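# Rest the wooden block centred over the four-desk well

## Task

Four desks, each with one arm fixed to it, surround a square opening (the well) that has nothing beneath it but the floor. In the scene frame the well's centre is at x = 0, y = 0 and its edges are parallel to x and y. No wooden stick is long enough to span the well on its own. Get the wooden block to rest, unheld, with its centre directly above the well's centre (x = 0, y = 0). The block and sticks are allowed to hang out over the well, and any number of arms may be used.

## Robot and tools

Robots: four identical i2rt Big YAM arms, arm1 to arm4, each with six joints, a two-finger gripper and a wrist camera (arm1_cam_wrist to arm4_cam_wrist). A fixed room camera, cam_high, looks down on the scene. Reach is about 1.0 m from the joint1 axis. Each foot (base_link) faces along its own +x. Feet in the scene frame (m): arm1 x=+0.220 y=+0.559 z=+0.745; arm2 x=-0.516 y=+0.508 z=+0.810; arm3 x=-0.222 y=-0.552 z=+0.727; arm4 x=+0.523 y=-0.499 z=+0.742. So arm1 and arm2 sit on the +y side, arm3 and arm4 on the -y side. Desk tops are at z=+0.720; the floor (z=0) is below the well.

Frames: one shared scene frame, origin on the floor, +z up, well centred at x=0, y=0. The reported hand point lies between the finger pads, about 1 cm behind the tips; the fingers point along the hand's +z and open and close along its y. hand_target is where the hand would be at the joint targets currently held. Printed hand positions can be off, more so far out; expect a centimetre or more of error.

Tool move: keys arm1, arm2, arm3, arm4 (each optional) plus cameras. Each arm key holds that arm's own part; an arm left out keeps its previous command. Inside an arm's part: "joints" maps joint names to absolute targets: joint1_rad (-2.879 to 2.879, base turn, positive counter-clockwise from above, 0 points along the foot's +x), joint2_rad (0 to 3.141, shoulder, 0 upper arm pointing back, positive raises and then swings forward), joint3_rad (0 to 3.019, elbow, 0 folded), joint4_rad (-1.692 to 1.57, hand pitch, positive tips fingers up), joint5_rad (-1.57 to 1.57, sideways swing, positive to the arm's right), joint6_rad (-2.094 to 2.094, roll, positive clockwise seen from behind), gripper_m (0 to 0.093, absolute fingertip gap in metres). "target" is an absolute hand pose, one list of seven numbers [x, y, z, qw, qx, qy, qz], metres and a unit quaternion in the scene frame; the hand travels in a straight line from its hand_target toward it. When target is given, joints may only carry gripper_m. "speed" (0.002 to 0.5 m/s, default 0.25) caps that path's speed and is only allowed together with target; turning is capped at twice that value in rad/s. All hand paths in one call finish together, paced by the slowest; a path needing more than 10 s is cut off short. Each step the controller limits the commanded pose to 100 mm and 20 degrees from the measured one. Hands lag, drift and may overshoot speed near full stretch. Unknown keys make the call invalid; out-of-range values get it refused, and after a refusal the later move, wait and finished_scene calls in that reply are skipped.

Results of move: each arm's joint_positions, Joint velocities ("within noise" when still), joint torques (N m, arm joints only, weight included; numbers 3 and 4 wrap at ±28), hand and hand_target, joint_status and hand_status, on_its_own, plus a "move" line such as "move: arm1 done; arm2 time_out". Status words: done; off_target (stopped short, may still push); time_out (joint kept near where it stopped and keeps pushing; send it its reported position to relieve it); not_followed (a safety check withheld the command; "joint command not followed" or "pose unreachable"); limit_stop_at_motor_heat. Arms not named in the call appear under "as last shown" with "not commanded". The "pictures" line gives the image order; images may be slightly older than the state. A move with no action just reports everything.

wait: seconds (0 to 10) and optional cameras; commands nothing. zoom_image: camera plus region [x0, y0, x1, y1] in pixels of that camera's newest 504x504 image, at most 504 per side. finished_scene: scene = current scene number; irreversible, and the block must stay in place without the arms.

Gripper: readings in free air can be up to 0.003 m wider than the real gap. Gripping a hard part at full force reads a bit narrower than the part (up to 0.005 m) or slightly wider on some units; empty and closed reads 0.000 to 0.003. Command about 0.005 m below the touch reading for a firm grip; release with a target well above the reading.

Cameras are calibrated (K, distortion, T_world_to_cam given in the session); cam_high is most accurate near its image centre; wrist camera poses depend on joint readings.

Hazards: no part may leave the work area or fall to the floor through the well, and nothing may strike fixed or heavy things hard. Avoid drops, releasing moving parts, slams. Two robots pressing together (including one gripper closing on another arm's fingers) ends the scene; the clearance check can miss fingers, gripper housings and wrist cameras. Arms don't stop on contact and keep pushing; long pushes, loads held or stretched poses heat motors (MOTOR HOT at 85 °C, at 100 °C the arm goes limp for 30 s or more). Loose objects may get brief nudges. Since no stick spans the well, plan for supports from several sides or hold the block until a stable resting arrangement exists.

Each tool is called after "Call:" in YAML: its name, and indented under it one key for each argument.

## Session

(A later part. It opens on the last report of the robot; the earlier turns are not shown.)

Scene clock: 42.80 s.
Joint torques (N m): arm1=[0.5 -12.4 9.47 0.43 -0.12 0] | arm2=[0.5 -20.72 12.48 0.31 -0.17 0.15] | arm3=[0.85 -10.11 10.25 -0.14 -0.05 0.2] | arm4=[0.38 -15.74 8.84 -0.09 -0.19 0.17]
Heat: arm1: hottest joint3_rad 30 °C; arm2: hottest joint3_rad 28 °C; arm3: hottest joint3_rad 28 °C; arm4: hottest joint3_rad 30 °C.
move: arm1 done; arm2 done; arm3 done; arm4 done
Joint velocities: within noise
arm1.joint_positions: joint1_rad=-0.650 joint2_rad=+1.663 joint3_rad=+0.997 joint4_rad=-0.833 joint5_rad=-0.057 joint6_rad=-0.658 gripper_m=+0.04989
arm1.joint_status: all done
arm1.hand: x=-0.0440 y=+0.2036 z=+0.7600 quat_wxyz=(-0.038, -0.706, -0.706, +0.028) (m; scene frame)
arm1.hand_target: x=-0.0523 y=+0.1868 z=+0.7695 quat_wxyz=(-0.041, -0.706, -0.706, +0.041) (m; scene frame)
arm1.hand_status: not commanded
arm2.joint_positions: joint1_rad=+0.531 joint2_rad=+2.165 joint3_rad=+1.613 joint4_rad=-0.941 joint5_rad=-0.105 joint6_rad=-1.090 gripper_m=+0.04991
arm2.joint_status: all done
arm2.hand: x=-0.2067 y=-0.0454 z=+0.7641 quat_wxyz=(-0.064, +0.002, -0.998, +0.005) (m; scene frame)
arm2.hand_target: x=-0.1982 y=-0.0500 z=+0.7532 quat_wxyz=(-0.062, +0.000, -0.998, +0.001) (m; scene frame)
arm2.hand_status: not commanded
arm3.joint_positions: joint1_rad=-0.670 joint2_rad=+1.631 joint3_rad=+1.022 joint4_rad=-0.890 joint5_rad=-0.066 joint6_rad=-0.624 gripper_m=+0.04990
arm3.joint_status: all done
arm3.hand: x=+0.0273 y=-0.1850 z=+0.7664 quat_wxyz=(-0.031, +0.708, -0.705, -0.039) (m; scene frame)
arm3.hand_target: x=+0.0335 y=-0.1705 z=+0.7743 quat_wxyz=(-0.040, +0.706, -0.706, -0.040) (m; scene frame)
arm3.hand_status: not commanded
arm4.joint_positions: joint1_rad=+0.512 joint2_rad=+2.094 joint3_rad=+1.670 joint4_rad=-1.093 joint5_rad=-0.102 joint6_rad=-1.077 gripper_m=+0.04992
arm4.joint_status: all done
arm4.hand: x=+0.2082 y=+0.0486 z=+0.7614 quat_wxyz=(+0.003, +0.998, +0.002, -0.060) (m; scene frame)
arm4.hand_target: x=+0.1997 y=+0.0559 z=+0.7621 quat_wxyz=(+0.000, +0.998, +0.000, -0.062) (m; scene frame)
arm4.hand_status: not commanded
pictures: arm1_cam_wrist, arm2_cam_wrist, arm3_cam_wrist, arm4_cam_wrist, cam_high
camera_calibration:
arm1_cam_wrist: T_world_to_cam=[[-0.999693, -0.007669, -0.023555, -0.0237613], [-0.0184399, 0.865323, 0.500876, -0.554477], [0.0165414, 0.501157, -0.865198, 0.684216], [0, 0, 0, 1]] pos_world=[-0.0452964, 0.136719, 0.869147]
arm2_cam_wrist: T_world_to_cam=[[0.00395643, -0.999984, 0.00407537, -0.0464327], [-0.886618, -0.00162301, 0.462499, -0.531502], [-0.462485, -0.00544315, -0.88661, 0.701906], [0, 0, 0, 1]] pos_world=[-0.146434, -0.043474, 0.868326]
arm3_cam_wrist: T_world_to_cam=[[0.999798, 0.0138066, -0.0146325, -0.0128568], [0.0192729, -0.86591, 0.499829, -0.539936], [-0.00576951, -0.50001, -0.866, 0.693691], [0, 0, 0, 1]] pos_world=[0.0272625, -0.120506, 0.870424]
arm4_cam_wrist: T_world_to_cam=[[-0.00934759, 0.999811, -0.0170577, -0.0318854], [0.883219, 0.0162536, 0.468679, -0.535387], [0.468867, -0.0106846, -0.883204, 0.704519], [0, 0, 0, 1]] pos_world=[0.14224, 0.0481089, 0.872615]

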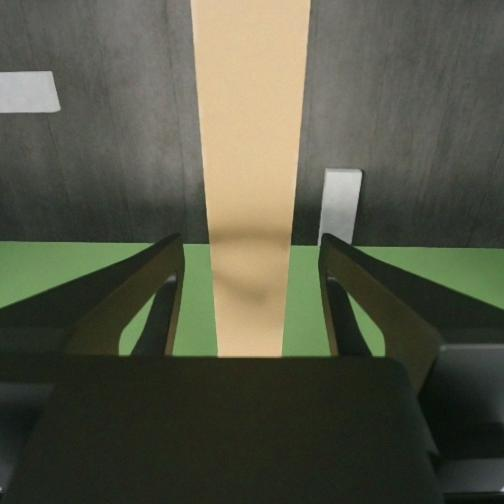

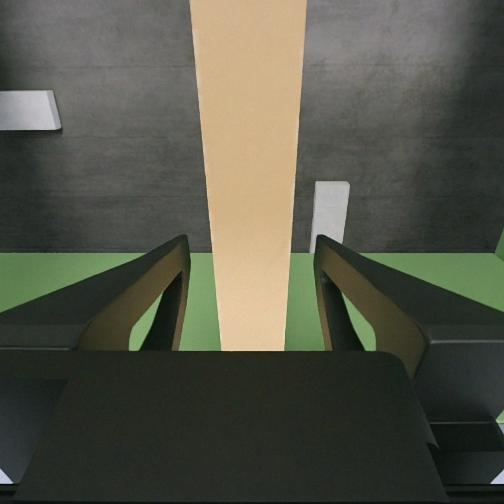

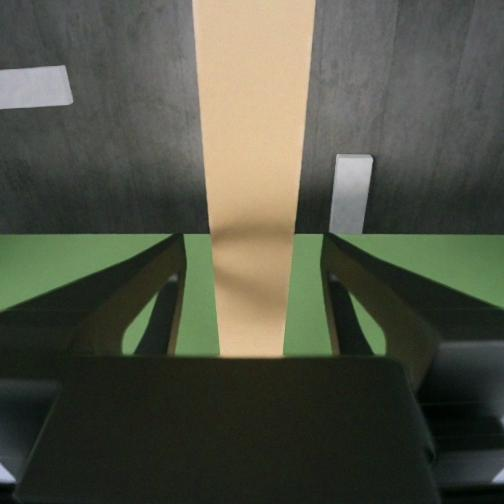

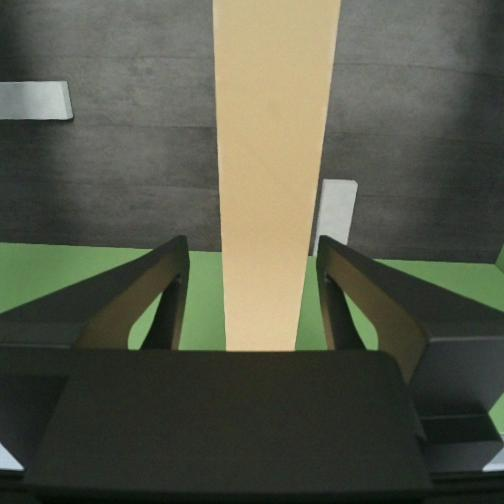

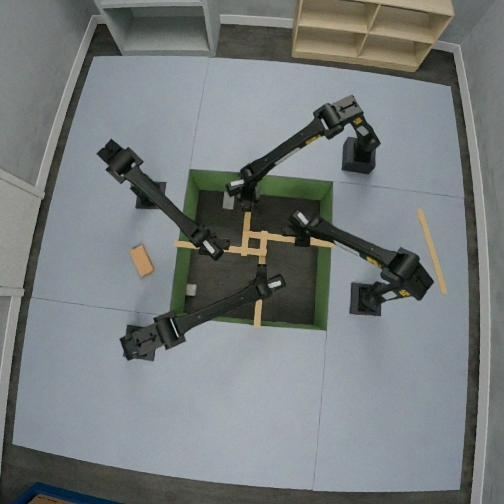

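Call:
move:
  arm1: {"joints":{"gripper_m":0.075}}
  arm3: {"joints":{"gripper_m":0.075}}
  arm2: {"joints":{"gripper_m":0.075}}
  arm4: {"joints":{"gripper_m":0.075}}
  cameras: []

Call:
move:
  arm1: {"target":[-0.052,0.187,0.86,0.0417,0.7059,0.7059,-0.0417],"speed":0.06}
  arm3: {"target":[0.0335,-0.1705,0.86,-0.04,0.706,-0.706,-0.04],"speed":0.06}
  arm2: {"target":[-0.198,-0.053,0.86,0.0615,0,0.9981,0],"speed":0.06}
  arm4: {"target":[0.1997,0.060,0.86,0,0.9981,0,-0.0615],"speed":0.06}
  cameras: []

Call:
move:
  arm1: {"target":[-0.03,0.27,1.02,0,0.7071,0.7071,0],"speed":0.25}
  arm3: {"target":[0.02,-0.25,1.0,0,0.7071,-0.7071,0],"speed":0.25}
  arm2: {"target":[-0.32,-0.04,1.0,0,0,1,0],"speed":0.25}
  arm4: {"target":[0.33,0.05,1.0,0,1,0,0],"speed":0.25}
  cameras: ["cam_high"]

Call:
zoom_image:
  camera: "cam_high"
  region: [90, 180, 190, 280]

Scene clock: 43.80 s.
Joint torques (N m): arm1=[0.56 -12.34 9.48 0.44 -0.12 0] | arm2=[0.03 -21.07 12.34 0.32 -0.19 0.18] | arm3=[0.97 -10.05 10.25 -0.16 -0.05 0.19] | arm4=[0.44 -15.85 8.9 -0.08 -0.19 0.18]
Heat: arm1: hottest joint3_rad 30 °C; arm2: hottest joint3_rad 28 °C; arm3: hottest joint3_rad 28 °C; arm4: hottest joint3_rad 30 °C.
move: arm1 done; arm2 done; arm3 done; arm4 done
Joint velocities: within noise
arm1.joint_positions: joint1_rad=-0.650 joint2_rad=+1.663 joint3_rad=+0.997 joint4_rad=-0.833 joint5_rad=-0.057 joint6_rad=-0.658 gripper_m=+0.07479
arm1.joint_status: all done
arm1.hand: x=-0.0440 y=+0.2036 z=+0.7600 quat_wxyz=(-0.038, -0.706, -0.706, +0.028) (m; scene frame)
arm1.hand_target: x=-0.0523 y=+0.1868 z=+0.7695 quat_wxyz=(-0.041, -0.706, -0.706, +0.041) (m; scene frame)
arm1.hand_status: not commanded
arm2.joint_positions: joint1_rad=+0.531 joint2_rad=+2.165 joint3_rad=+1.613 joint4_rad=-0.941 joint5_rad=-0.105 joint6_rad=-1.090 gripper_m=+0.07482
arm2.joint_status: all done
arm2.hand: x=-0.2067 y=-0.0454 z=+0.7641 quat_wxyz=(-0.064, +0.002, -0.998, +0.005) (m; scene frame)
arm2.hand_target: x=-0.1982 y=-0.0500 z=+0.7532 quat_wxyz=(-0.062, +0.000, -0.998, +0.001) (m; scene frame)
arm2.hand_status: not commanded
arm3.joint_positions: joint1_rad=-0.670 joint2_rad=+1.631 joint3_rad=+1.022 joint4_rad=-0.890 joint5_rad=-0.066 joint6_rad=-0.624 gripper_m=+0.07480
arm3.joint_status: all done
arm3.hand: x=+0.0273 y=-0.1850 z=+0.7664 quat_wxyz=(-0.031, +0.708, -0.705, -0.039) (m; scene frame)
arm3.hand_target: x=+0.0335 y=-0.1705 z=+0.7743 quat_wxyz=(-0.040, +0.706, -0.706, -0.040) (m; scene frame)
arm3.hand_status: not commanded
arm4.joint_positions: joint1_rad=+0.512 joint2_rad=+2.094 joint3_rad=+1.670 joint4_rad=-1.093 joint5_rad=-0.102 joint6_rad=-1.077 gripper_m=+0.07482
arm4.joint_status: all done
arm4.hand: x=+0.2082 y=+0.0486 z=+0.7614 quat_wxyz=(+0.003, +0.998, +0.002, -0.060) (m; scene frame)
arm4.hand_target: x=+0.1997 y=+0.0559 z=+0.7621 quat_wxyz=(+0.000, +0.998, +0.000, -0.062) (m; scene frame)
arm4.hand_status: not commanded
pictures: none
No camera images: "cameras" was empty.

Scene clock: 46.23 s.
Joint torques (N m): arm1=[0.62 -13.86 10.76 0.34 -0.15 0] | arm2=[-0.09 -25.23 13.48 -0.02 -0.21 0.21] | arm3=[0.91 -12.16 11.37 -0.31 -0.05 0.2] | arm4=[0.32 -17.79 9.69 -0.16 -0.2 0.15]
Heat: arm1: hottest joint3_rad 30 °C; arm2: hottest joint3_rad 29 °C; arm3: hottest joint3_rad 28 °C; arm4: hottest joint3_rad 30 °C.
move: arm1 off_target; arm2 off_target; arm3 off_target; arm4 off_target
Joint velocities: within noise
arm1.joint_positions: joint1_rad=-0.649 joint2_rad=+1.559 joint3_rad=+1.105 joint4_rad=-1.070 joint5_rad=-0.057 joint6_rad=-0.656 gripper_m=+0.07487
arm1.joint_status: not commanded
arm1.hand: x=-0.0431 y=+0.2056 z=+0.8365 quat_wxyz=(-0.037, -0.707, -0.706, +0.015) (m; scene frame)
arm1.hand_target: x=-0.0513 y=+0.1880 z=+0.8602 quat_wxyz=(-0.042, -0.706, -0.706, +0.042) (m; scene frame)
arm1.hand_status: off_target (0.031 m and 3.1 deg from the pose sent, 0.102 m and 1.6 deg at the start)
arm2.joint_positions: joint1_rad=+0.531 joint2_rad=+2.093 joint3_rad=+1.706 joint4_rad=-1.158 joint5_rad=-0.105 joint6_rad=-1.090 gripper_m=+0.07489
arm2.joint_status: not commanded
arm2.hand: x=-0.2087 y=-0.0421 z=+0.8386 quat_wxyz=(-0.052, +0.001, -0.998, -0.017) (m; scene frame)
arm2.hand_target: x=-0.1983 y=-0.0522 z=+0.8602 quat_wxyz=(-0.062, +0.000, -0.998, +0.000) (m; scene frame)
arm2.hand_status: off_target (0.026 m and 2.3 deg from the pose sent, 0.097 m and 0.7 deg at the start)
arm3.joint_positions: joint1_rad=-0.670 joint2_rad=+1.558 joint3_rad=+1.140 joint4_rad=-1.117 joint5_rad=-0.066 joint6_rad=-0.624 gripper_m=+0.07489
arm3.joint_status: not commanded
arm3.hand: x=+0.0267 y=-0.1858 z=+0.8352 quat_wxyz=(-0.013, +0.708, -0.706, -0.036) (m; scene frame)
arm3.hand_target: x=+0.0329 y=-0.1713 z=+0.8600 quat_wxyz=(-0.040, +0.706, -0.706, -0.040) (m; scene frame)
arm3.hand_status: off_target (0.030 m and 3.1 deg from the pose sent, 0.095 m and 1.1 deg at the start)
arm4.joint_positions: joint1_rad=+0.512 joint2_rad=+2.051 joint3_rad=+1.813 joint4_rad=-1.310 joint5_rad=-0.102 joint6_rad=-1.077 gripper_m=+0.07491
arm4.joint_status: not commanded
arm4.hand: x=+0.2076 y=+0.0510 z=+0.8382 quat_wxyz=(+0.017, +0.998, +0.001, -0.053) (m; scene frame)
arm4.hand_target: x=+0.2000 y=+0.0592 z=+0.8600 quat_wxyz=(+0.000, +0.998, +0.000, -0.062) (m; scene frame)
arm4.hand_status: off_target (0.025 m and 2.2 deg from the pose sent, 0.100 m and 0.4 deg at the start)
pictures: none
No camera images: "cameras" was empty.

Scene clock: 47.87 s.
Joint torques (N m): arm1=[-0.85 -10.17 11.75 0.23 0 -0.23] | arm2=[-0.79 -22.3 14.04 -0.17 -0.01 -0.08] | arm3=[-0.32 -9.35 12.23 -0.4 0.04 -0.01] | arm4=[0.03 -15.09 9.94 -0.32 -0.05 -0.08]
Heat: arm1: hottest joint3_rad 30 °C; arm2: hottest joint3_rad 29 °C; arm3: hottest joint3_rad 29 °C; arm4: hottest joint3_rad 30 °C.
move: arm1 off_target; arm2 off_target; arm3 off_target; arm4 off_target
Joint velocities: within noise
arm1.joint_positions: joint1_rad=-0.678 joint2_rad=+1.323 joint3_rad=+1.300 joint4_rad=-1.585 joint5_rad=+0.011 joint6_rad=-0.685 gripper_m=+0.07487
arm1.joint_status: not commanded
arm1.hand: x=-0.0188 y=+0.2772 z=+0.9996 quat_wxyz=(+0.002, -0.707, -0.706, -0.022) (m; scene frame)
arm1.hand_target: x=-0.0294 y=+0.2707 z=+1.0199 quat_wxyz=(+0.000, -0.707, -0.707, +0.000) (m; scene frame)
arm1.hand_status: off_target (0.024 m and 2.6 deg from the pose sent, 0.195 m and 4.6 deg at the start)
arm2.joint_positions: joint1_rad=+0.399 joint2_rad=+1.867 joint3_rad=+1.744 joint4_rad=-1.471 joint5_rad=+0.000 joint6_rad=-1.213 gripper_m=+0.07489
arm2.joint_status: not commanded
arm2.hand: x=-0.3211 y=-0.0297 z=+0.9830 quat_wxyz=(+0.005, -0.004, -1.000, -0.016) (m; scene frame)
arm2.hand_target: x=-0.3203 y=-0.0394 z=+1.0001 quat_wxyz=(+0.000, +0.000, -1.000, +0.000) (m; scene frame)
arm2.hand_status: off_target (0.020 m and 2.0 deg from the pose sent, 0.196 m and 6.3 deg at the start)
arm3.joint_positions: joint1_rad=-0.714 joint2_rad=+1.358 joint3_rad=+1.317 joint4_rad=-1.577 joint5_rad=-0.001 joint6_rad=-0.661 gripper_m=+0.07489
arm3.joint_status: not commanded
arm3.hand: x=+0.0113 y=-0.2555 z=+0.9790 quat_wxyz=(+0.023, +0.705, -0.709, +0.002) (m; scene frame)
arm3.hand_target: x=+0.0195 y=-0.2507 z=+0.9998 quat_wxyz=(+0.000, +0.707, -0.707, +0.000) (m; scene frame)
arm3.hand_status: off_target (0.023 m and 2.6 deg from the pose sent, 0.177 m and 4.4 deg at the start)
arm4.joint_positions: joint1_rad=+0.361 joint2_rad=+1.868 joint3_rad=+1.925 joint4_rad=-1.650 joint5_rad=+0.005 joint6_rad=-1.214 gripper_m=+0.07491
arm4.joint_status: not commanded
arm4.hand: x=+0.3324 y=+0.0427 z=+0.9863 quat_wxyz=(+0.013, +1.000, -0.006, +0.003) (m; scene frame)
arm4.hand_target: x=+0.3302 y=+0.0495 z=+1.0000 quat_wxyz=(+0.000, +1.000, +0.000, +0.000) (m; scene frame)
arm4.hand_status: off_target (0.016 m and 1.7 deg from the pose sent, 0.203 m and 6.4 deg at the start)
pictures: cam_high

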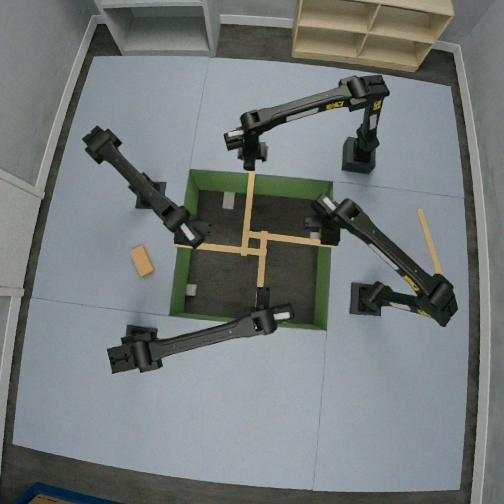

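Scaled by 5.040 from the camera's 504x504 image, which has a finer 720x720 frame.

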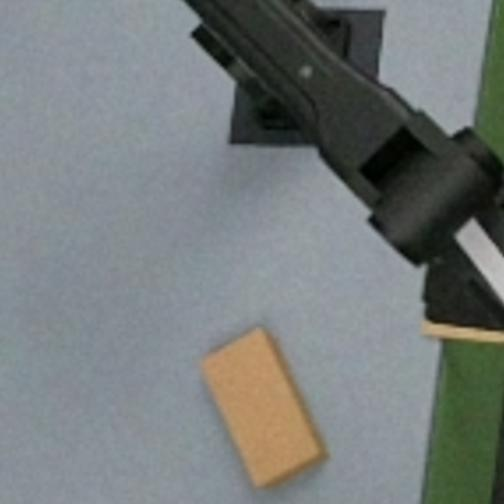

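Call:
move:
  arm3: {"joints":{"joint1_rad":-1.5,"joint6_rad":-0.46,"gripper_m":0.093}}
  arm1: {"joints":{"joint1_rad":0.2}}
  arm2: {"joints":{"joint1_rad":0.1}}
  arm4: {"joints":{"joint1_rad":0.1}}
  cameras: ["cam_high","arm3_cam_wrist"]

Call:
zoom_image:
  camera: "cam_high"
  region: [160, 150, 350, 340]

Scene clock: 49.90 s.
Joint torques (N m): arm1=[0.38 -9.88 11.78 0.23 -0.06 -0.22] | arm2=[-0.32 -21.83 14.15 -0.01 -0.13 -0.05] | arm3=[0.09 -9.41 12.23 -0.38 -0.04 0.19] | arm4=[-0.44 -15.09 9.92 -0.32 -0.21 -0.06]
Heat: arm1: hottest joint3_rad 31 °C; arm2: hottest joint3_rad 29 °C; arm3: hottest joint3_rad 29 °C; arm4: hottest joint3_rad 30 °C.
move: arm1 done; arm2 done; arm3 done; arm4 done
Joint velocities: within noise
arm1.joint_positions: joint1_rad=+0.195 joint2_rad=+1.323 joint3_rad=+1.300 joint4_rad=-1.586 joint5_rad=+0.013 joint6_rad=-0.686 gripper_m=+0.07488
arm1.joint_status: all done
arm1.hand: x=+0.2812 y=+0.1982 z=+1.0041 quat_wxyz=(+0.008, -0.342, -0.939, -0.014) (m; scene frame)
arm1.hand_target: x=+0.2850 y=+0.1872 z=+1.0246 quat_wxyz=(-0.003, -0.335, -0.942, +0.006) (m; scene frame)
arm1.hand_status: not commanded
arm2.joint_positions: joint1_rad=+0.098 joint2_rad=+1.867 joint3_rad=+1.744 joint4_rad=-1.471 joint5_rad=+0.004 joint6_rad=-1.214 gripper_m=+0.07490
arm2.joint_status: all done
arm2.hand: x=-0.4895 y=-0.0633 z=+0.9829 quat_wxyz=(+0.006, -0.154, -0.988, -0.016) (m; scene frame)
arm2.hand_target: x=-0.4876 y=-0.0727 z=+1.0001 quat_wxyz=(+0.002, -0.147, -0.989, +0.001) (m; scene frame)
arm2.hand_status: not commanded
arm3.joint_positions: joint1_rad=-1.496 joint2_rad=+1.358 joint3_rad=+1.317 joint4_rad=-1.577 joint5_rad=+0.002 joint6_rad=-0.472 gripper_m=+0.09289
arm3.joint_status: all done
arm3.hand: x=+0.1527 y=-0.5071 z=+0.9786 quat_wxyz=(+0.023, +0.293, -0.956, -0.004) (m; scene frame)
arm3.hand_target: x=+0.1617 y=-0.5073 z=+0.9993 quat_wxyz=(+0.000, +0.286, -0.958, +0.000) (m; scene frame)
arm3.hand_status: not commanded
arm4.joint_positions: joint1_rad=+0.105 joint2_rad=+1.868 joint3_rad=+1.925 joint4_rad=-1.651 joint5_rad=+0.008 joint6_rad=-1.216 gripper_m=+0.07491
arm4.joint_status: all done
arm4.hand: x=+0.4763 y=+0.0738 z=+0.9853 quat_wxyz=(+0.014, +0.991, -0.133, +0.004) (m; scene frame)
arm4.hand_target: x=+0.4783 y=+0.0812 z=+0.9990 quat_wxyz=(+0.000, +0.991, -0.131, +0.001) (m; scene frame)
arm4.hand_status: not commanded
pictures: arm3_cam_wrist, cam_high
camera_calibration:
arm3_cam_wrist: T_world_to_cam=[[0.56629, -0.823786, -0.0263213, -0.477808], [-0.639633, -0.459391, 0.616303, -0.734543], [-0.519794, -0.332171, -0.787069, 0.803446], [0, 0, 0, 1]] pos_world=[0.218366, -0.464172, 1.07249]

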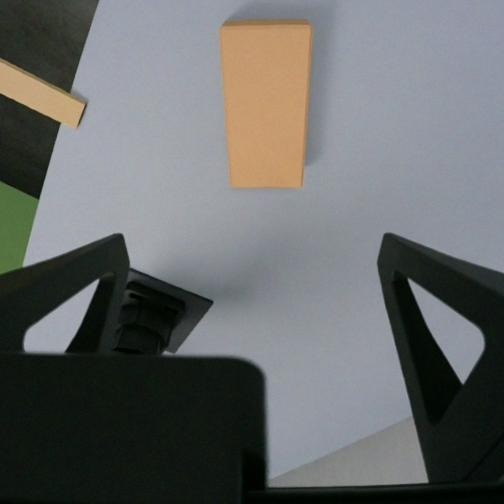

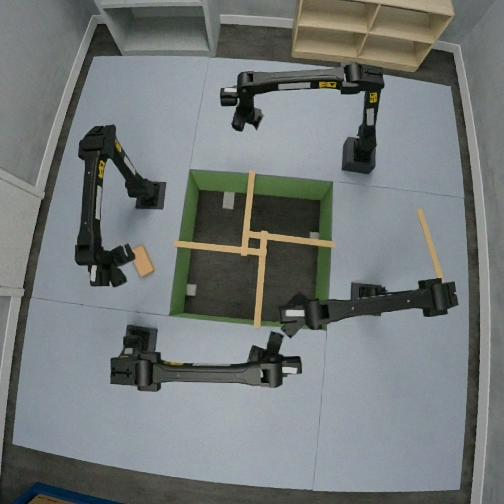

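Scaled by 2.653 from the camera's 504x504 image, which has a finer 720x720 frame.

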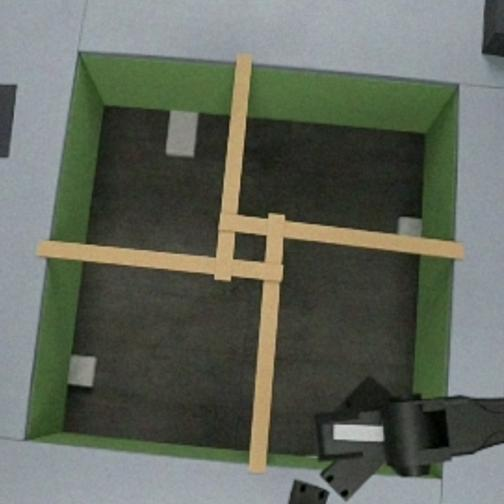

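Call:
move:
  arm3: {"target": [0.124, -0.527, 0.84, 0, 0.2554, -0.9668, 0]}
  cameras: ["arm3_cam_wrist", "cam_high"]

Scene clock: 52.23 s.
Joint torques (N m): arm1=[0.32 -9.93 11.78 0.21 -0.05 -0.22] | arm2=[-0.09 -22.07 14.02 0.03 -0.19 -0.02] | arm3=[-0.26 -8.06 7.79 0.4 -0.03 0.2] | arm4=[-0.26 -15.09 9.91 -0.36 -0.22 -0.06]
Heat: arm1: hottest joint3_rad 31 °C; arm2: hottest joint3_rad 30 °C; arm3: hottest joint3_rad 29 °C; arm4: hottest joint3_rad 30 °C.
move: arm3 done
Joint velocities: within noise
arm1, arm2, arm4: as last shown
arm3.joint_positions: joint1_rad=-1.536 joint2_rad=+1.334 joint3_rad=+0.915 joint4_rad=-1.169 joint5_rad=+0.002 joint6_rad=-0.454 gripper_m=+0.09289
arm3.joint_status: not commanded
arm3.hand: x=+0.1202 y=-0.5245 z=+0.8381 quat_wxyz=(+0.008, +0.265, -0.964, -0.002) (m; scene frame)
arm3.hand_target: x=+0.1239 y=-0.5270 z=+0.8400 quat_wxyz=(+0.000, +0.255, -0.967, +0.000) (m; scene frame)
arm3.hand_status: done (0.005 m and 1.5 deg from the pose sent, 0.143 m and 5.2 deg at the start)
pictures: arm3_cam_wrist, cam_high
camera_calibration:
arm3_cam_wrist: T_world_to_cam=[[0.51876, -0.854832, -0.0122197, -0.499828], [-0.683084, -0.423044, 0.59534, -0.634833], [-0.514085, -0.300492, -0.803381, 0.699788], [0, 0, 0, 1]] pos_world=[0.185397, -0.485551, 0.934031]

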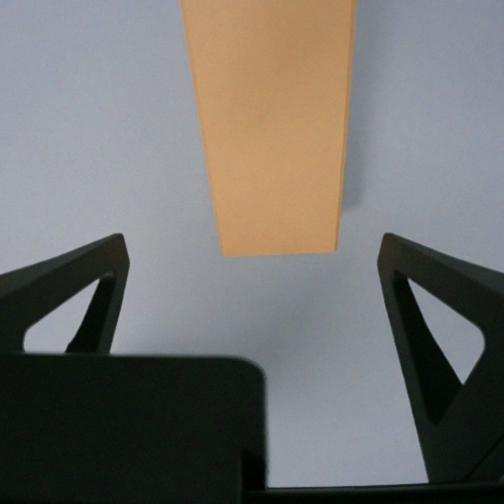

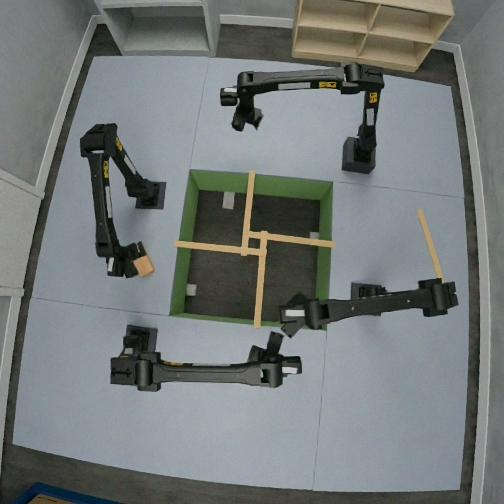

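Call:
move:
  arm3: {"target": [0.140, -0.532, 0.80, 0, 0.2554, -0.9668, 0]}
  cameras: ["arm3_cam_wrist"]

Call:
zoom_image:
  camera: "cam_high"
  region: [160, 150, 350, 340]

Scene clock: 53.80 s.
Joint torques (N m): arm1=[0.32 -9.93 11.77 0.21 -0.05 -0.22] | arm2=[-0.56 -21.95 13.89 0.13 -0.18 -0.03] | arm3=[-0.26 -7.77 7.65 0.44 -0.02 0.05] | arm4=[-0.38 -15.09 9.92 -0.35 -0.21 -0.06]
Heat: arm1: hottest joint3_rad 31 °C; arm2: hottest joint3_rad 30 °C; arm3: hottest joint3_rad 29 °C; arm4: hottest joint3_rad 30 °C.
move: arm3 done
Joint velocities: within noise
arm1, arm2, arm4: as last shown
arm3.joint_positions: joint1_rad=-1.553 joint2_rad=+1.415 joint3_rad=+0.887 joint4_rad=-1.051 joint5_rad=+0.002 joint6_rad=-0.454 gripper_m=+0.09289
arm3.joint_status: not commanded
arm3.hand: x=+0.1351 y=-0.5294 z=+0.8016 quat_wxyz=(+0.004, +0.257, -0.966, -0.001) (m; scene frame)
arm3.hand_target: x=+0.1398 y=-0.5320 z=+0.8000 quat_wxyz=(+0.000, +0.255, -0.967, +0.000) (m; scene frame)
arm3.hand_status: done (0.006 m and 0.5 deg from the pose sent, 0.044 m and 1.5 deg at the start)
pictures: arm3_cam_wrist
camera_calibration:
arm3_cam_wrist: T_world_to_cam=[[0.504093, -0.863612, -0.00801984, -0.518185], [-0.695839, -0.411629, 0.588532, -0.591814], [-0.511564, -0.291094, -0.808434, 0.685356], [0, 0, 0, 1]] pos_world=[0.20001, -0.491616, 0.898211]

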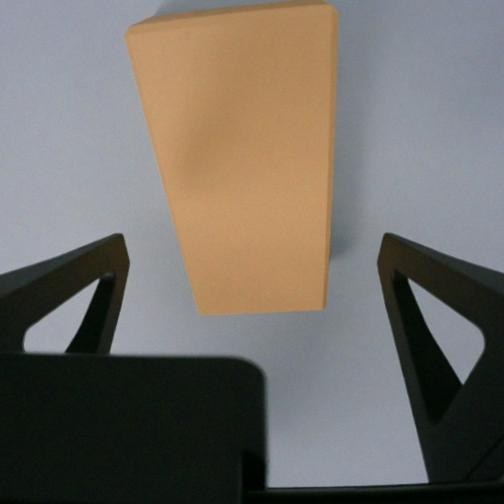

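This scene's latest camera images include none from cam_high. They are from: arm3_cam_wrist. cam_high's image comes with the result of a call that names it in "cameras".

Call:
move:
  arm3: {"target": [0.139, -0.530, 0.775, 0, 0.3057, -0.9521, 0]}
  cameras: ["arm3_cam_wrist"]

Call:
move:
  arm3: {"target": [0.139, -0.530, 0.755, 0, 0.3057, -0.9521, 0], "speed": 0.08}
  cameras: ["arm3_cam_wrist"]

Scene clock: 55.37 s.
Joint torques (N m): arm1=[0.26 -9.88 11.78 0.23 -0.05 -0.22] | arm2=[-0.26 -21.77 14.12 0.03 -0.22 0.03] | arm3=[0.21 -7.77 7.15 0.42 -0.03 -0.03] | arm4=[-0.56 -15.21 9.92 -0.31 -0.2 -0.05]
Heat: arm1: hottest joint3_rad 31 °C; arm2: hottest joint3_rad 30 °C; arm3: hottest joint3_rad 29 °C; arm4: hottest joint3_rad 30 °C.
move: arm3 done
Joint velocities: within noise
arm1, arm2, arm4: as last shown
arm3.joint_positions: joint1_rad=-1.553 joint2_rad=+1.451 joint3_rad=+0.852 joint4_rad=-0.974 joint5_rad=+0.002 joint6_rad=-0.545 gripper_m=+0.09289
arm3.joint_status: not commanded
arm3.hand: x=+0.1359 y=-0.5293 z=+0.7781 quat_wxyz=(+0.001, +0.301, -0.954, +0.000) (m; scene frame)
arm3.hand_target: x=+0.1389 y=-0.5300 z=+0.7750 quat_wxyz=(+0.000, +0.306, -0.952, +0.000) (m; scene frame)
arm3.hand_status: done (0.004 m and 0.6 deg from the pose sent, 0.027 m and 5.8 deg at the start)
pictures: arm3_cam_wrist
camera_calibration:
arm3_cam_wrist: T_world_to_cam=[[0.580344, -0.814351, -0.00580429, -0.504684], [-0.658734, -0.473611, 0.584604, -0.612227], [-0.478822, -0.335448, -0.811298, 0.641096], [0, 0, 0, 1]] pos_world=[0.196567, -0.485892, 0.875101]

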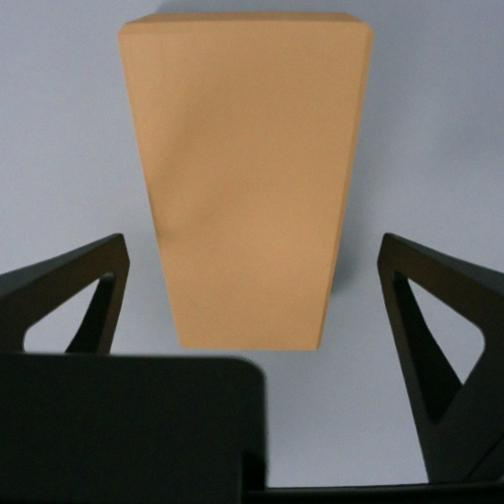

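Scene clock: 56.43 s.
Joint torques (N m): arm1=[0.26 -9.93 11.78 0.21 -0.06 -0.22] | arm2=[-0.67 -21.36 14.15 0.08 -0.17 -0.03] | arm3=[0.21 -7.88 6.76 0.43 -0.04 -0.02] | arm4=[-0.32 -15.03 9.94 -0.29 -0.21 -0.05]
Heat: arm1: hottest joint3_rad 31 °C; arm2: hottest joint3_rad 30 °C; arm3: hottest joint3_rad 29 °C; arm4: hottest joint3_rad 30 °C.
move: arm3 done
Joint velocities: within noise
arm1, arm2, arm4: as last shown
arm3.joint_positions: joint1_rad=-1.553 joint2_rad=+1.486 joint3_rad=+0.829 joint4_rad=-0.913 joint5_rad=+0.002 joint6_rad=-0.546 gripper_m=+0.09289
arm3.joint_status: not commanded
arm3.hand: x=+0.1368 y=-0.5292 z=+0.7591 quat_wxyz=(+0.000, +0.301, -0.954, +0.000) (m; scene frame)
arm3.hand_target: x=+0.1389 y=-0.5300 z=+0.7551 quat_wxyz=(+0.000, +0.306, -0.952, +0.000) (m; scene frame)
arm3.hand_status: done (0.005 m and 0.6 deg from the pose sent, 0.023 m and 0.6 deg at the start)
pictures: arm3_cam_wrist
camera_calibration:
arm3_cam_wrist: T_world_to_cam=[[0.580717, -0.814094, -0.00437226, -0.506239], [-0.660097, -0.473996, 0.582751, -0.59906], [-0.476487, -0.335527, -0.812639, 0.626731], [0, 0, 0, 1]] pos_world=[0.197172, -0.485793, 0.856195]

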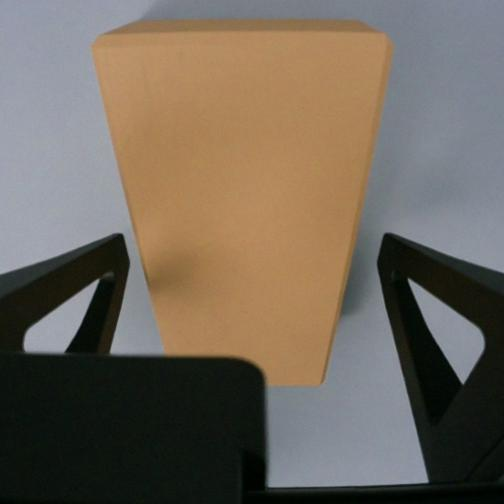

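Aligned. Grip.

Call:
move:
  arm3: {"joints": {"gripper_m": 0.055}}
  cameras: []

Call:
move:
  arm3: {"target": [0.139, -0.525, 0.97, 0, 0.3057, -0.9521, 0], "speed": 0.2}
  cameras: ["arm3_cam_wrist"]

Scene clock: 58.70 s.
Joint torques (N m): arm1=[0.26 -9.88 11.78 0.2 -0.05 -0.22] | arm2=[0.15 -22.01 13.93 0.06 -0.17 -0.04] | arm3=[0.21 -7.82 6.79 0.43 0.06 -0.01] | arm4=[-0.5 -15.03 9.91 -0.32 -0.22 -0.06]
Heat: arm1: hottest joint3_rad 31 °C; arm2: hottest joint3_rad 30 °C; arm3: hottest joint3_rad 29 °C; arm4: hottest joint3_rad 30 °C.
move: arm3 off_target
Joint velocities: within noise
arm1, arm2, arm4: as last shown
arm3.joint_positions: joint1_rad=-1.553 joint2_rad=+1.486 joint3_rad=+0.829 joint4_rad=-0.913 joint5_rad=-0.001 joint6_rad=-0.547 gripper_m=+0.06846
arm3.joint_status: gripper_m off_target (ended at +0.06849, target +0.05500)
arm3.hand: x=+0.1368 y=-0.5288 z=+0.7591 quat_wxyz=(-0.001, +0.301, -0.954, -0.001) (m; scene frame)
arm3.hand_target: x=+0.1390 y=-0.5300 z=+0.7551 quat_wxyz=(+0.000, +0.306, -0.952, +0.000) (m; scene frame)
arm3.hand_status: not commanded
pictures: none
No camera images: "cameras" was empty.

Scene clock: 60.60 s.
Joint torques (N m): arm1=[0.32 -9.93 11.78 0.21 -0.05 -0.22] | arm2=[-0.5 -21.95 13.93 -0.09 -0.17 -0.02] | arm3=[1.08 -9.05 12.98 -0.49 0.01 0.11] | arm4=[-0.32 -15.09 9.96 -0.35 -0.22 -0.06]
Heat: arm1: hottest joint3_rad 31 °C; arm2: hottest joint3_rad 30 °C; arm3: hottest joint3_rad 29 °C; arm4: hottest joint3_rad 30 °C.
move: arm3 off_target
Joint velocities: within noise
arm1, arm2, arm4: as last shown
arm3.joint_positions: joint1_rad=-1.550 joint2_rad=+1.298 joint3_rad=+1.167 joint4_rad=-1.502 joint5_rad=+0.000 joint6_rad=-0.547 gripper_m=+0.06846
arm3.joint_status: not commanded
arm3.hand: x=+0.1253 y=-0.5288 z=+0.9432 quat_wxyz=(+0.030, +0.303, -0.953, -0.008) (m; scene frame)
arm3.hand_target: x=+0.1377 y=-0.5252 z=+0.9697 quat_wxyz=(+0.000, +0.306, -0.952, +0.000) (m; scene frame)
arm3.hand_status: off_target (0.030 m and 3.5 deg from the pose sent, 0.211 m and 0.6 deg at the start)
pictures: arm3_cam_wrist
camera_calibration:
arm3_cam_wrist: T_world_to_cam=[[0.58317, -0.81144, -0.0384438, -0.465284], [-0.620379, -0.475411, 0.623791, -0.758145], [-0.524445, -0.339927, -0.780645, 0.744492], [0, 0, 0, 1]] pos_world=[0.191448, -0.484907, 1.03622]

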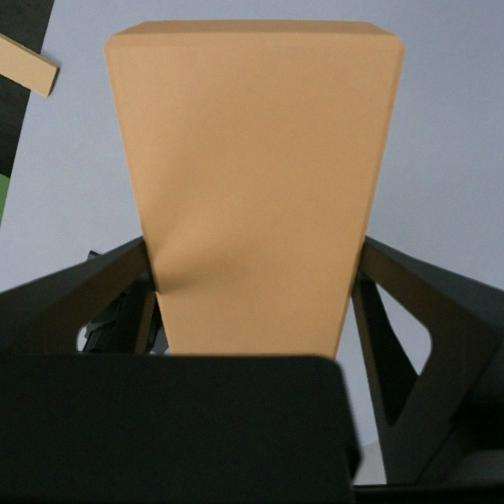

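Call:
move:
  arm3: {"joints": {"joint1_rad": -0.45}}
  cameras: []

Call:
move:
  arm3: {"target": [-0.018, 0.02, 0.92, 0, 0.7071, -0.7071, 0], "speed": 0.2}
  cameras: ["arm3_cam_wrist", "cam_high"]

Scene clock: 62.43 s.
Joint torques (N m): arm1=[0.32 -9.93 11.78 0.21 -0.06 -0.22] | arm2=[-0.15 -21.42 14.08 -0.14 -0.16 0.02] | arm3=[0.62 -9 12.6 -0.43 0.02 0.11] | arm4=[-0.38 -15.09 9.92 -0.32 -0.21 -0.06]
Heat: arm1: hottest joint3_rad 32 °C; arm2: hottest joint3_rad 30 °C; arm3: hottest joint3_rad 29 °C; arm4: hottest joint3_rad 30 °C.
move: arm3 done
Joint velocities: within noise
arm1, arm2, arm4: as last shown
arm3.joint_positions: joint1_rad=-0.453 joint2_rad=+1.298 joint3_rad=+1.172 joint4_rad=-1.503 joint5_rad=+0.000 joint6_rad=-0.547 gripper_m=+0.06847
arm3.joint_status: all done
arm3.hand: x=-0.0840 y=-0.2312 z=+0.9455 quat_wxyz=(+0.027, +0.755, -0.655, +0.008) (m; scene frame)
arm3.hand_target: x=-0.0805 y=-0.2203 z=+0.9703 quat_wxyz=(-0.001, +0.755, -0.655, +0.000) (m; scene frame)
arm3.hand_status: not commanded
pictures: none
No camera images: "cameras" was empty.

Scene clock: 64.70 s.
Joint torques (N m): arm1=[0.32 -9.93 11.77 0.21 -0.06 -0.22] | arm2=[0.09 -22.24 13.97 0.06 -0.18 -0.05] | arm3=[0.79 -15.91 13.15 -0.44 -0.03 0.2] | arm4=[-0.44 -15.09 9.91 -0.32 -0.21 -0.06]
Heat: arm1: hottest joint3_rad 32 °C; arm2: hottest joint3_rad 31 °C; arm3: hottest joint3_rad 30 °C; arm4: hottest joint3_rad 30 °C.
move: arm3 off_target
Joint velocities: within noise
arm1.joint_positions: joint1_rad=+0.195 joint2_rad=+1.323 joint3_rad=+1.300 joint4_rad=-1.586 joint5_rad=+0.013 joint6_rad=-0.686 gripper_m=+0.07488
arm1.joint_status: not commanded
arm1.hand: x=+0.2812 y=+0.1982 z=+1.0041 quat_wxyz=(+0.008, -0.342, -0.939, -0.014) (m; scene frame)
arm1.hand_target: x=+0.2850 y=+0.1872 z=+1.0246 quat_wxyz=(-0.003, -0.335, -0.942, +0.006) (m; scene frame)
arm1.hand_status: not commanded
arm2.joint_positions: joint1_rad=+0.098 joint2_rad=+1.867 joint3_rad=+1.744 joint4_rad=-1.471 joint5_rad=+0.004 joint6_rad=-1.214 gripper_m=+0.07490
arm2.joint_status: not commanded
arm2.hand: x=-0.4895 y=-0.0633 z=+0.9829 quat_wxyz=(+0.006, -0.154, -0.988, -0.016) (m; scene frame)
arm2.hand_target: x=-0.4876 y=-0.0727 z=+1.0001 quat_wxyz=(+0.002, -0.147, -0.989, +0.001) (m; scene frame)
arm2.hand_status: not commanded
arm3.joint_positions: joint1_rad=-0.397 joint2_rad=+1.949 joint3_rad=+1.846 joint4_rad=-1.517 joint5_rad=+0.000 joint6_rad=-0.355 gripper_m=+0.06847
arm3.joint_status: not commanded
arm3.hand: x=-0.0191 y=+0.0042 z=+0.8980 quat_wxyz=(+0.022, +0.709, -0.705, +0.010) (m; scene frame)
arm3.hand_target: x=-0.0186 y=+0.0188 z=+0.9201 quat_wxyz=(+0.000, +0.707, -0.707, +0.000) (m; scene frame)
arm3.hand_status: off_target (0.027 m and 2.7 deg from the pose sent, 0.261 m and 8.7 deg at the start)
arm4.joint_positions: joint1_rad=+0.105 joint2_rad=+1.868 joint3_rad=+1.925 joint4_rad=-1.651 joint5_rad=+0.008 joint6_rad=-1.216 gripper_m=+0.07491
arm4.joint_status: not commanded
arm4.hand: x=+0.4763 y=+0.0738 z=+0.9853 quat_wxyz=(+0.014, +0.991, -0.133, +0.004) (m; scene frame)
arm4.hand_target: x=+0.4783 y=+0.0812 z=+0.9990 quat_wxyz=(+0.000, +0.991, -0.131, +0.001) (m; scene frame)
arm4.hand_status: not commanded
pictures: arm3_cam_wrist, cam_high
camera_calibration:
arm3_cam_wrist: T_world_to_cam=[[0.999672, 0.0137151, -0.0216248, 0.0391458], [0.0241557, -0.785357, 0.618572, -0.547885], [-0.00849942, -0.618891, -0.785431, 0.830044], [0, 0, 0, 1]] pos_world=[-0.0188435, 0.0828847, 0.991695]

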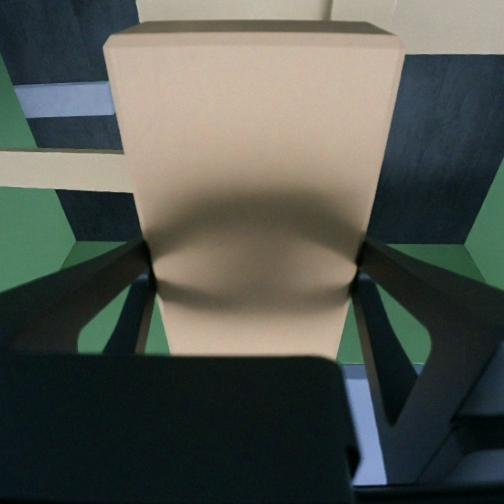

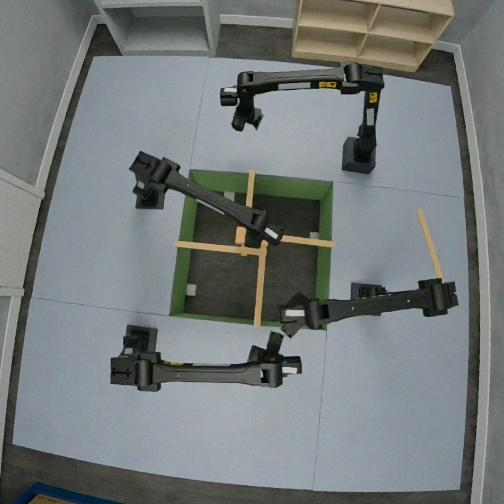

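Call:
move:
  arm3: {"target": [-0.022, 0.030, 0.845, 0, 0.7071, -0.7071, 0], "speed": 0.15}
  cameras: ["arm3_cam_wrist", "cam_high"]

Call:
zoom_image:
  camera: "cam_high"
  region: [190, 180, 320, 310]

Scene clock: 66.13 s.
Joint torques (N m): arm1=[0.26 -9.93 11.78 0.2 -0.05 -0.22] | arm2=[-0.32 -21.77 14.04 0.09 -0.21 -0.06] | arm3=[0.79 -17.55 9.32 0.28 -0.02 0.21] | arm4=[-0.44 -14.97 9.94 -0.35 -0.21 -0.05]
Heat: arm1: hottest joint3_rad 32 °C; arm2: hottest joint3_rad 31 °C; arm3: hottest joint3_rad 30 °C; arm4: hottest joint3_rad 30 °C.
move: arm3 off_target
Joint velocities: within noise
arm1, arm2, arm4: as last shown
arm3.joint_positions: joint1_rad=-0.386 joint2_rad=+2.016 joint3_rad=+1.777 joint4_rad=-1.369 joint5_rad=+0.000 joint6_rad=-0.343 gripper_m=+0.06847
arm3.joint_status: not commanded
arm3.hand: x=-0.0204 y=+0.0211 z=+0.8328 quat_wxyz=(+0.016, +0.709, -0.705, +0.008) (m; scene frame)
arm3.hand_target: x=-0.0220 y=+0.0297 z=+0.8450 quat_wxyz=(+0.000, +0.707, -0.707, +0.000) (m; scene frame)
arm3.hand_status: off_target (0.015 m and 2.1 deg from the pose sent, 0.059 m and 2.7 deg at the start)
pictures: arm3_cam_wrist, cam_high
camera_calibration:
arm3_cam_wrist: T_world_to_cam=[[0.999764, 0.0135356, -0.0169655, 0.0349245], [0.0210761, -0.792082, 0.610051, -0.486986], [-0.0051806, -0.610265, -0.79218, 0.794757], [0, 0, 0, 1]] pos_world=[-0.0205352, 0.098807, 0.92727]

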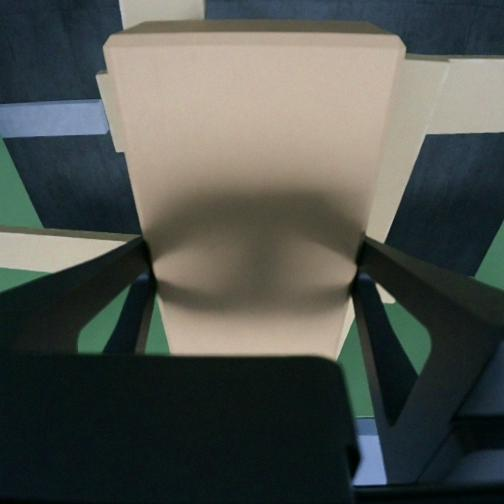

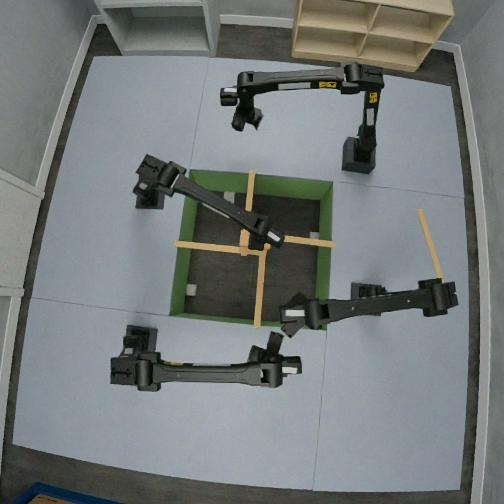

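Scaled by 3.877 from the camera's 504x504 image, which has a finer 720x720 frame.

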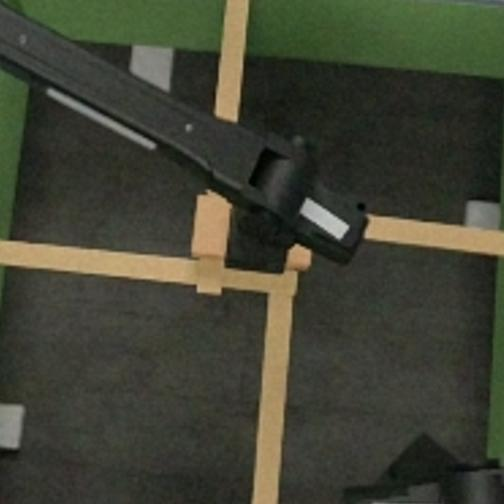

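Call:
move:
  arm3: {"target": [-0.021, 0.025, 0.81, 0, 0.7071, -0.7071, 0], "speed": 0.08}
  cameras: ["arm3_cam_wrist", "cam_high"]

Call:
zoom_image:
  camera: "cam_high"
  region: [190, 180, 320, 310]

Scene clock: 67.67 s.
Joint torques (N m): arm1=[0.32 -9.93 11.79 0.21 -0.06 -0.22] | arm2=[-0.03 -21.36 14.04 0.16 -0.15 -0.04] | arm3=[0.5 -15.85 7.1 0.95 0.1 0.16] | arm4=[-0.44 -15.09 9.92 -0.35 -0.21 -0.07]
Heat: arm1: hottest joint3_rad 32 °C; arm2: hottest joint3_rad 31 °C; arm3: hottest joint3_rad 30 °C; arm4: hottest joint3_rad 30 °C.
move: arm3 off_target
Joint velocities: within noise
arm1, arm2, arm4: as last shown
arm3.joint_positions: joint1_rad=-0.386 joint2_rad=+2.008 joint3_rad=+1.730 joint4_rad=-1.300 joint5_rad=-0.003 joint6_rad=-0.343 gripper_m=+0.06848
arm3.joint_status: not commanded
arm3.hand: x=-0.0203 y=+0.0228 z=+0.8203 quat_wxyz=(+0.002, +0.709, -0.705, +0.000) (m; scene frame)
arm3.hand_target: x=-0.0210 y=+0.0248 z=+0.8101 quat_wxyz=(+0.000, +0.707, -0.707, +0.000) (m; scene frame)
arm3.hand_status: off_target (0.011 m and 0.4 deg from the pose sent, 0.023 m and 2.1 deg at the start)
pictures: arm3_cam_wrist, cam_high
camera_calibration:
arm3_cam_wrist: T_world_to_cam=[[0.999868, 0.0138169, -0.00856465, 0.0276236], [0.0162154, -0.810459, 0.58557, -0.457669], [0.00114949, -0.585632, -0.810576, 0.800629], [0, 0, 0, 1]] pos_world=[-0.021119, 0.0975704, 0.917205]

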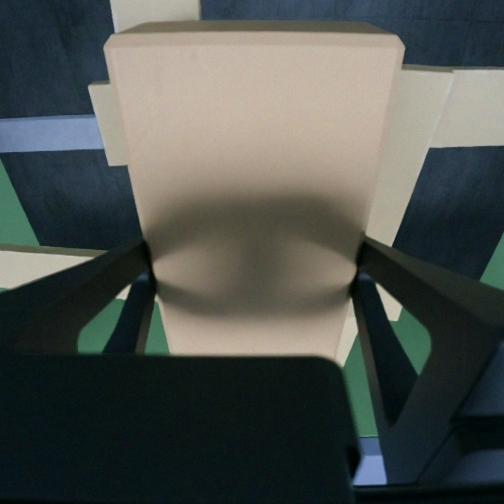

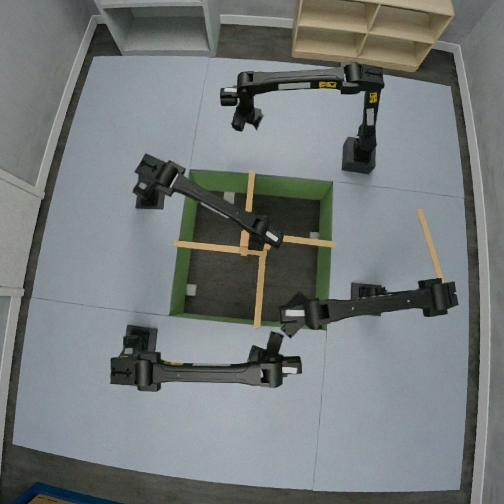

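Scaled by 3.877 from the camera's 504x504 image, which has a finer 720x720 frame.

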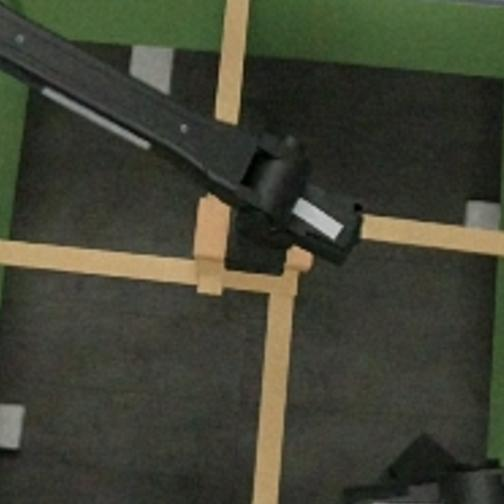

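Call:
move:
  arm3: {"target": [-0.0175, 0.023, 0.80, 0, 0.7071, -0.7071, 0], "speed": 0.06}
  cameras: ["arm3_cam_wrist"]

Scene clock: 68.83 s.
Joint torques (N m): arm1=[0.26 -9.93 11.78 0.23 -0.05 -0.22] | arm2=[-0.03 -22.12 14.06 0.02 -0.19 -0.05] | arm3=[-0.03 -14.92 6.75 1.18 0.11 0.11] | arm4=[-0.5 -15.15 9.91 -0.35 -0.21 -0.07]
Heat: arm1: hottest joint3_rad 32 °C; arm2: hottest joint3_rad 31 °C; arm3: hottest joint3_rad 30 °C; arm4: hottest joint3_rad 30 °C.
move: arm3 off_target
Joint velocities: within noise
arm1, arm2, arm4: as last shown
arm3.joint_positions: joint1_rad=-0.386 joint2_rad=+2.000 joint3_rad=+1.717 joint4_rad=-1.281 joint5_rad=-0.003 joint6_rad=-0.343 gripper_m=+0.06848
arm3.joint_status: not commanded
arm3.hand: x=-0.0203 y=+0.0228 z=+0.8197 quat_wxyz=(-0.003, +0.709, -0.705, -0.003) (m; scene frame)
arm3.hand_target: x=-0.0176 y=+0.0225 z=+0.8004 quat_wxyz=(+0.000, +0.707, -0.707, +0.000) (m; scene frame)
arm3.hand_status: off_target (0.020 m and 0.6 deg from the pose sent, 0.021 m and 0.4 deg at the start)
pictures: arm3_cam_wrist
camera_calibration:
arm3_cam_wrist: T_world_to_cam=[[0.999891, 0.0139502, -0.00474125, 0.0246141], [0.0141338, -0.817244, 0.576119, -0.449494], [0.00416222, -0.576123, -0.817352, 0.80553], [0, 0, 0, 1]] pos_world=[-0.0216111, 0.096395, 0.91748]

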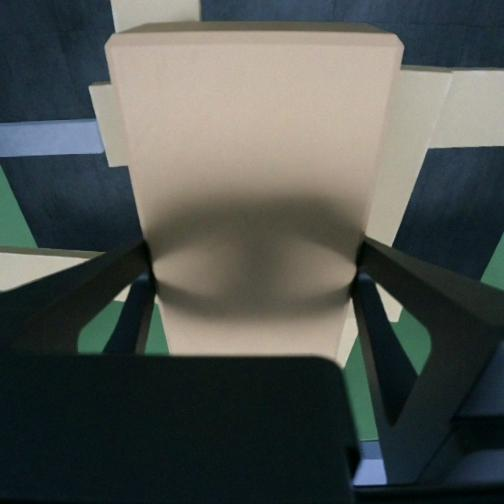

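Call:
move:
  arm3: {"target": [-0.0205, 0.023, 0.815, 0, 0.7071, -0.7071, 0], "speed": 0.06}
  cameras: []

Call:
move:
  arm3: {"joints": {"gripper_m": 0.078}}
  cameras: []

Call:
move:
  arm3: {"joints": {"gripper_m": 0.093}}
  cameras: ["arm3_cam_wrist"]

Scene clock: 70.00 s.
Joint torques (N m): arm1=[0.32 -9.93 11.78 0.21 -0.05 -0.22] | arm2=[-0.44 -21.83 13.89 -0.16 -0.21 0.04] | arm3=[0.26 -15.79 8.24 0.02 0.11 0.14] | arm4=[-0.44 -15.09 9.91 -0.32 -0.21 -0.06]
Heat: arm1: hottest joint3_rad 32 °C; arm2: hottest joint3_rad 31 °C; arm3: hottest joint3_rad 30 °C; arm4: hottest joint3_rad 30 °C.
move: arm3 done
Joint velocities: within noise
arm1, arm2, arm4: as last shown
arm3.joint_positions: joint1_rad=-0.386 joint2_rad=+1.999 joint3_rad=+1.716 joint4_rad=-1.282 joint5_rad=-0.003 joint6_rad=-0.343 gripper_m=+0.06848
arm3.joint_status: not commanded
arm3.hand: x=-0.0204 y=+0.0227 z=+0.8203 quat_wxyz=(-0.003, +0.709, -0.705, -0.003) (m; scene frame)
arm3.hand_target: x=-0.0205 y=+0.0228 z=+0.8149 quat_wxyz=(+0.000, +0.707, -0.707, +0.000) (m; scene frame)
arm3.hand_status: done (0.005 m and 0.6 deg from the pose sent, 0.005 m and 0.6 deg at the start)
pictures: none
No camera images: "cameras" was empty.

Scene clock: 70.57 s.
Joint torques (N m): arm1=[0.26 -9.93 11.78 0.23 -0.06 -0.22] | arm2=[-0.15 -21.77 14 0.02 -0.19 -0.02] | arm3=[0.32 -15.85 8.55 0.01 0.06 0.14] | arm4=[-0.38 -15.09 9.95 -0.34 -0.21 -0.06]
Heat: arm1: hottest joint3_rad 32 °C; arm2: hottest joint3_rad 31 °C; arm3: hottest joint3_rad 30 °C; arm4: hottest joint3_rad 30 °C.
move: arm3 done
Joint velocities: within noise
arm1, arm2, arm4: as last shown
arm3.joint_positions: joint1_rad=-0.386 joint2_rad=+2.000 joint3_rad=+1.713 joint4_rad=-1.281 joint5_rad=-0.002 joint6_rad=-0.343 gripper_m=+0.07787
arm3.joint_status: all done
arm3.hand: x=-0.0206 y=+0.0215 z=+0.8183 quat_wxyz=(-0.002, +0.709, -0.705, -0.002) (m; scene frame)
arm3.hand_target: x=-0.0204 y=+0.0230 z=+0.8151 quat_wxyz=(+0.000, +0.707, -0.707, +0.000) (m; scene frame)
arm3.hand_status: not commanded
pictures: none
No camera images: "cameras" was empty.

Scene clock: 71.10 s.
Joint torques (N m): arm1=[0.32 -9.99 11.78 0.23 -0.05 -0.22] | arm2=[0.21 -22.18 14.02 0.12 -0.18 -0.06] | arm3=[0.32 -16.15 8.49 0.02 0.06 0.15] | arm4=[-0.5 -15.09 9.95 -0.34 -0.22 -0.06]
Heat: arm1: hottest joint3_rad 32 °C; arm2: hottest joint3_rad 31 °C; arm3: hottest joint3_rad 30 °C; arm4: hottest joint3_rad 30 °C.
move: arm3 done
Joint velocities: within noise
arm1, arm2, arm4: as last shown
arm3.joint_positions: joint1_rad=-0.386 joint2_rad=+2.000 joint3_rad=+1.713 joint4_rad=-1.282 joint5_rad=-0.002 joint6_rad=-0.343 gripper_m=+0.09281
arm3.joint_status: all done
arm3.hand: x=-0.0206 y=+0.0214 z=+0.8183 quat_wxyz=(-0.001, +0.709, -0.705, -0.002) (m; scene frame)
arm3.hand_target: x=-0.0205 y=+0.0229 z=+0.8151 quat_wxyz=(+0.000, +0.707, -0.707, +0.000) (m; scene frame)
arm3.hand_status: not commanded
pictures: arm3_cam_wrist
camera_calibration:
arm3_cam_wrist: T_world_to_cam=[[0.999889, 0.013975, -0.00508035, 0.0251282], [0.0143325, -0.814757, 0.579625, -0.452727], [0.00396099, -0.579634, -0.814868, 0.80154], [0, 0, 0, 1]] pos_world=[-0.0218116, 0.0953859, 0.915689]

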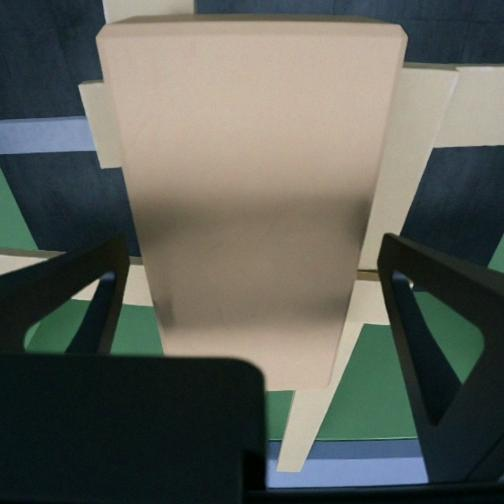

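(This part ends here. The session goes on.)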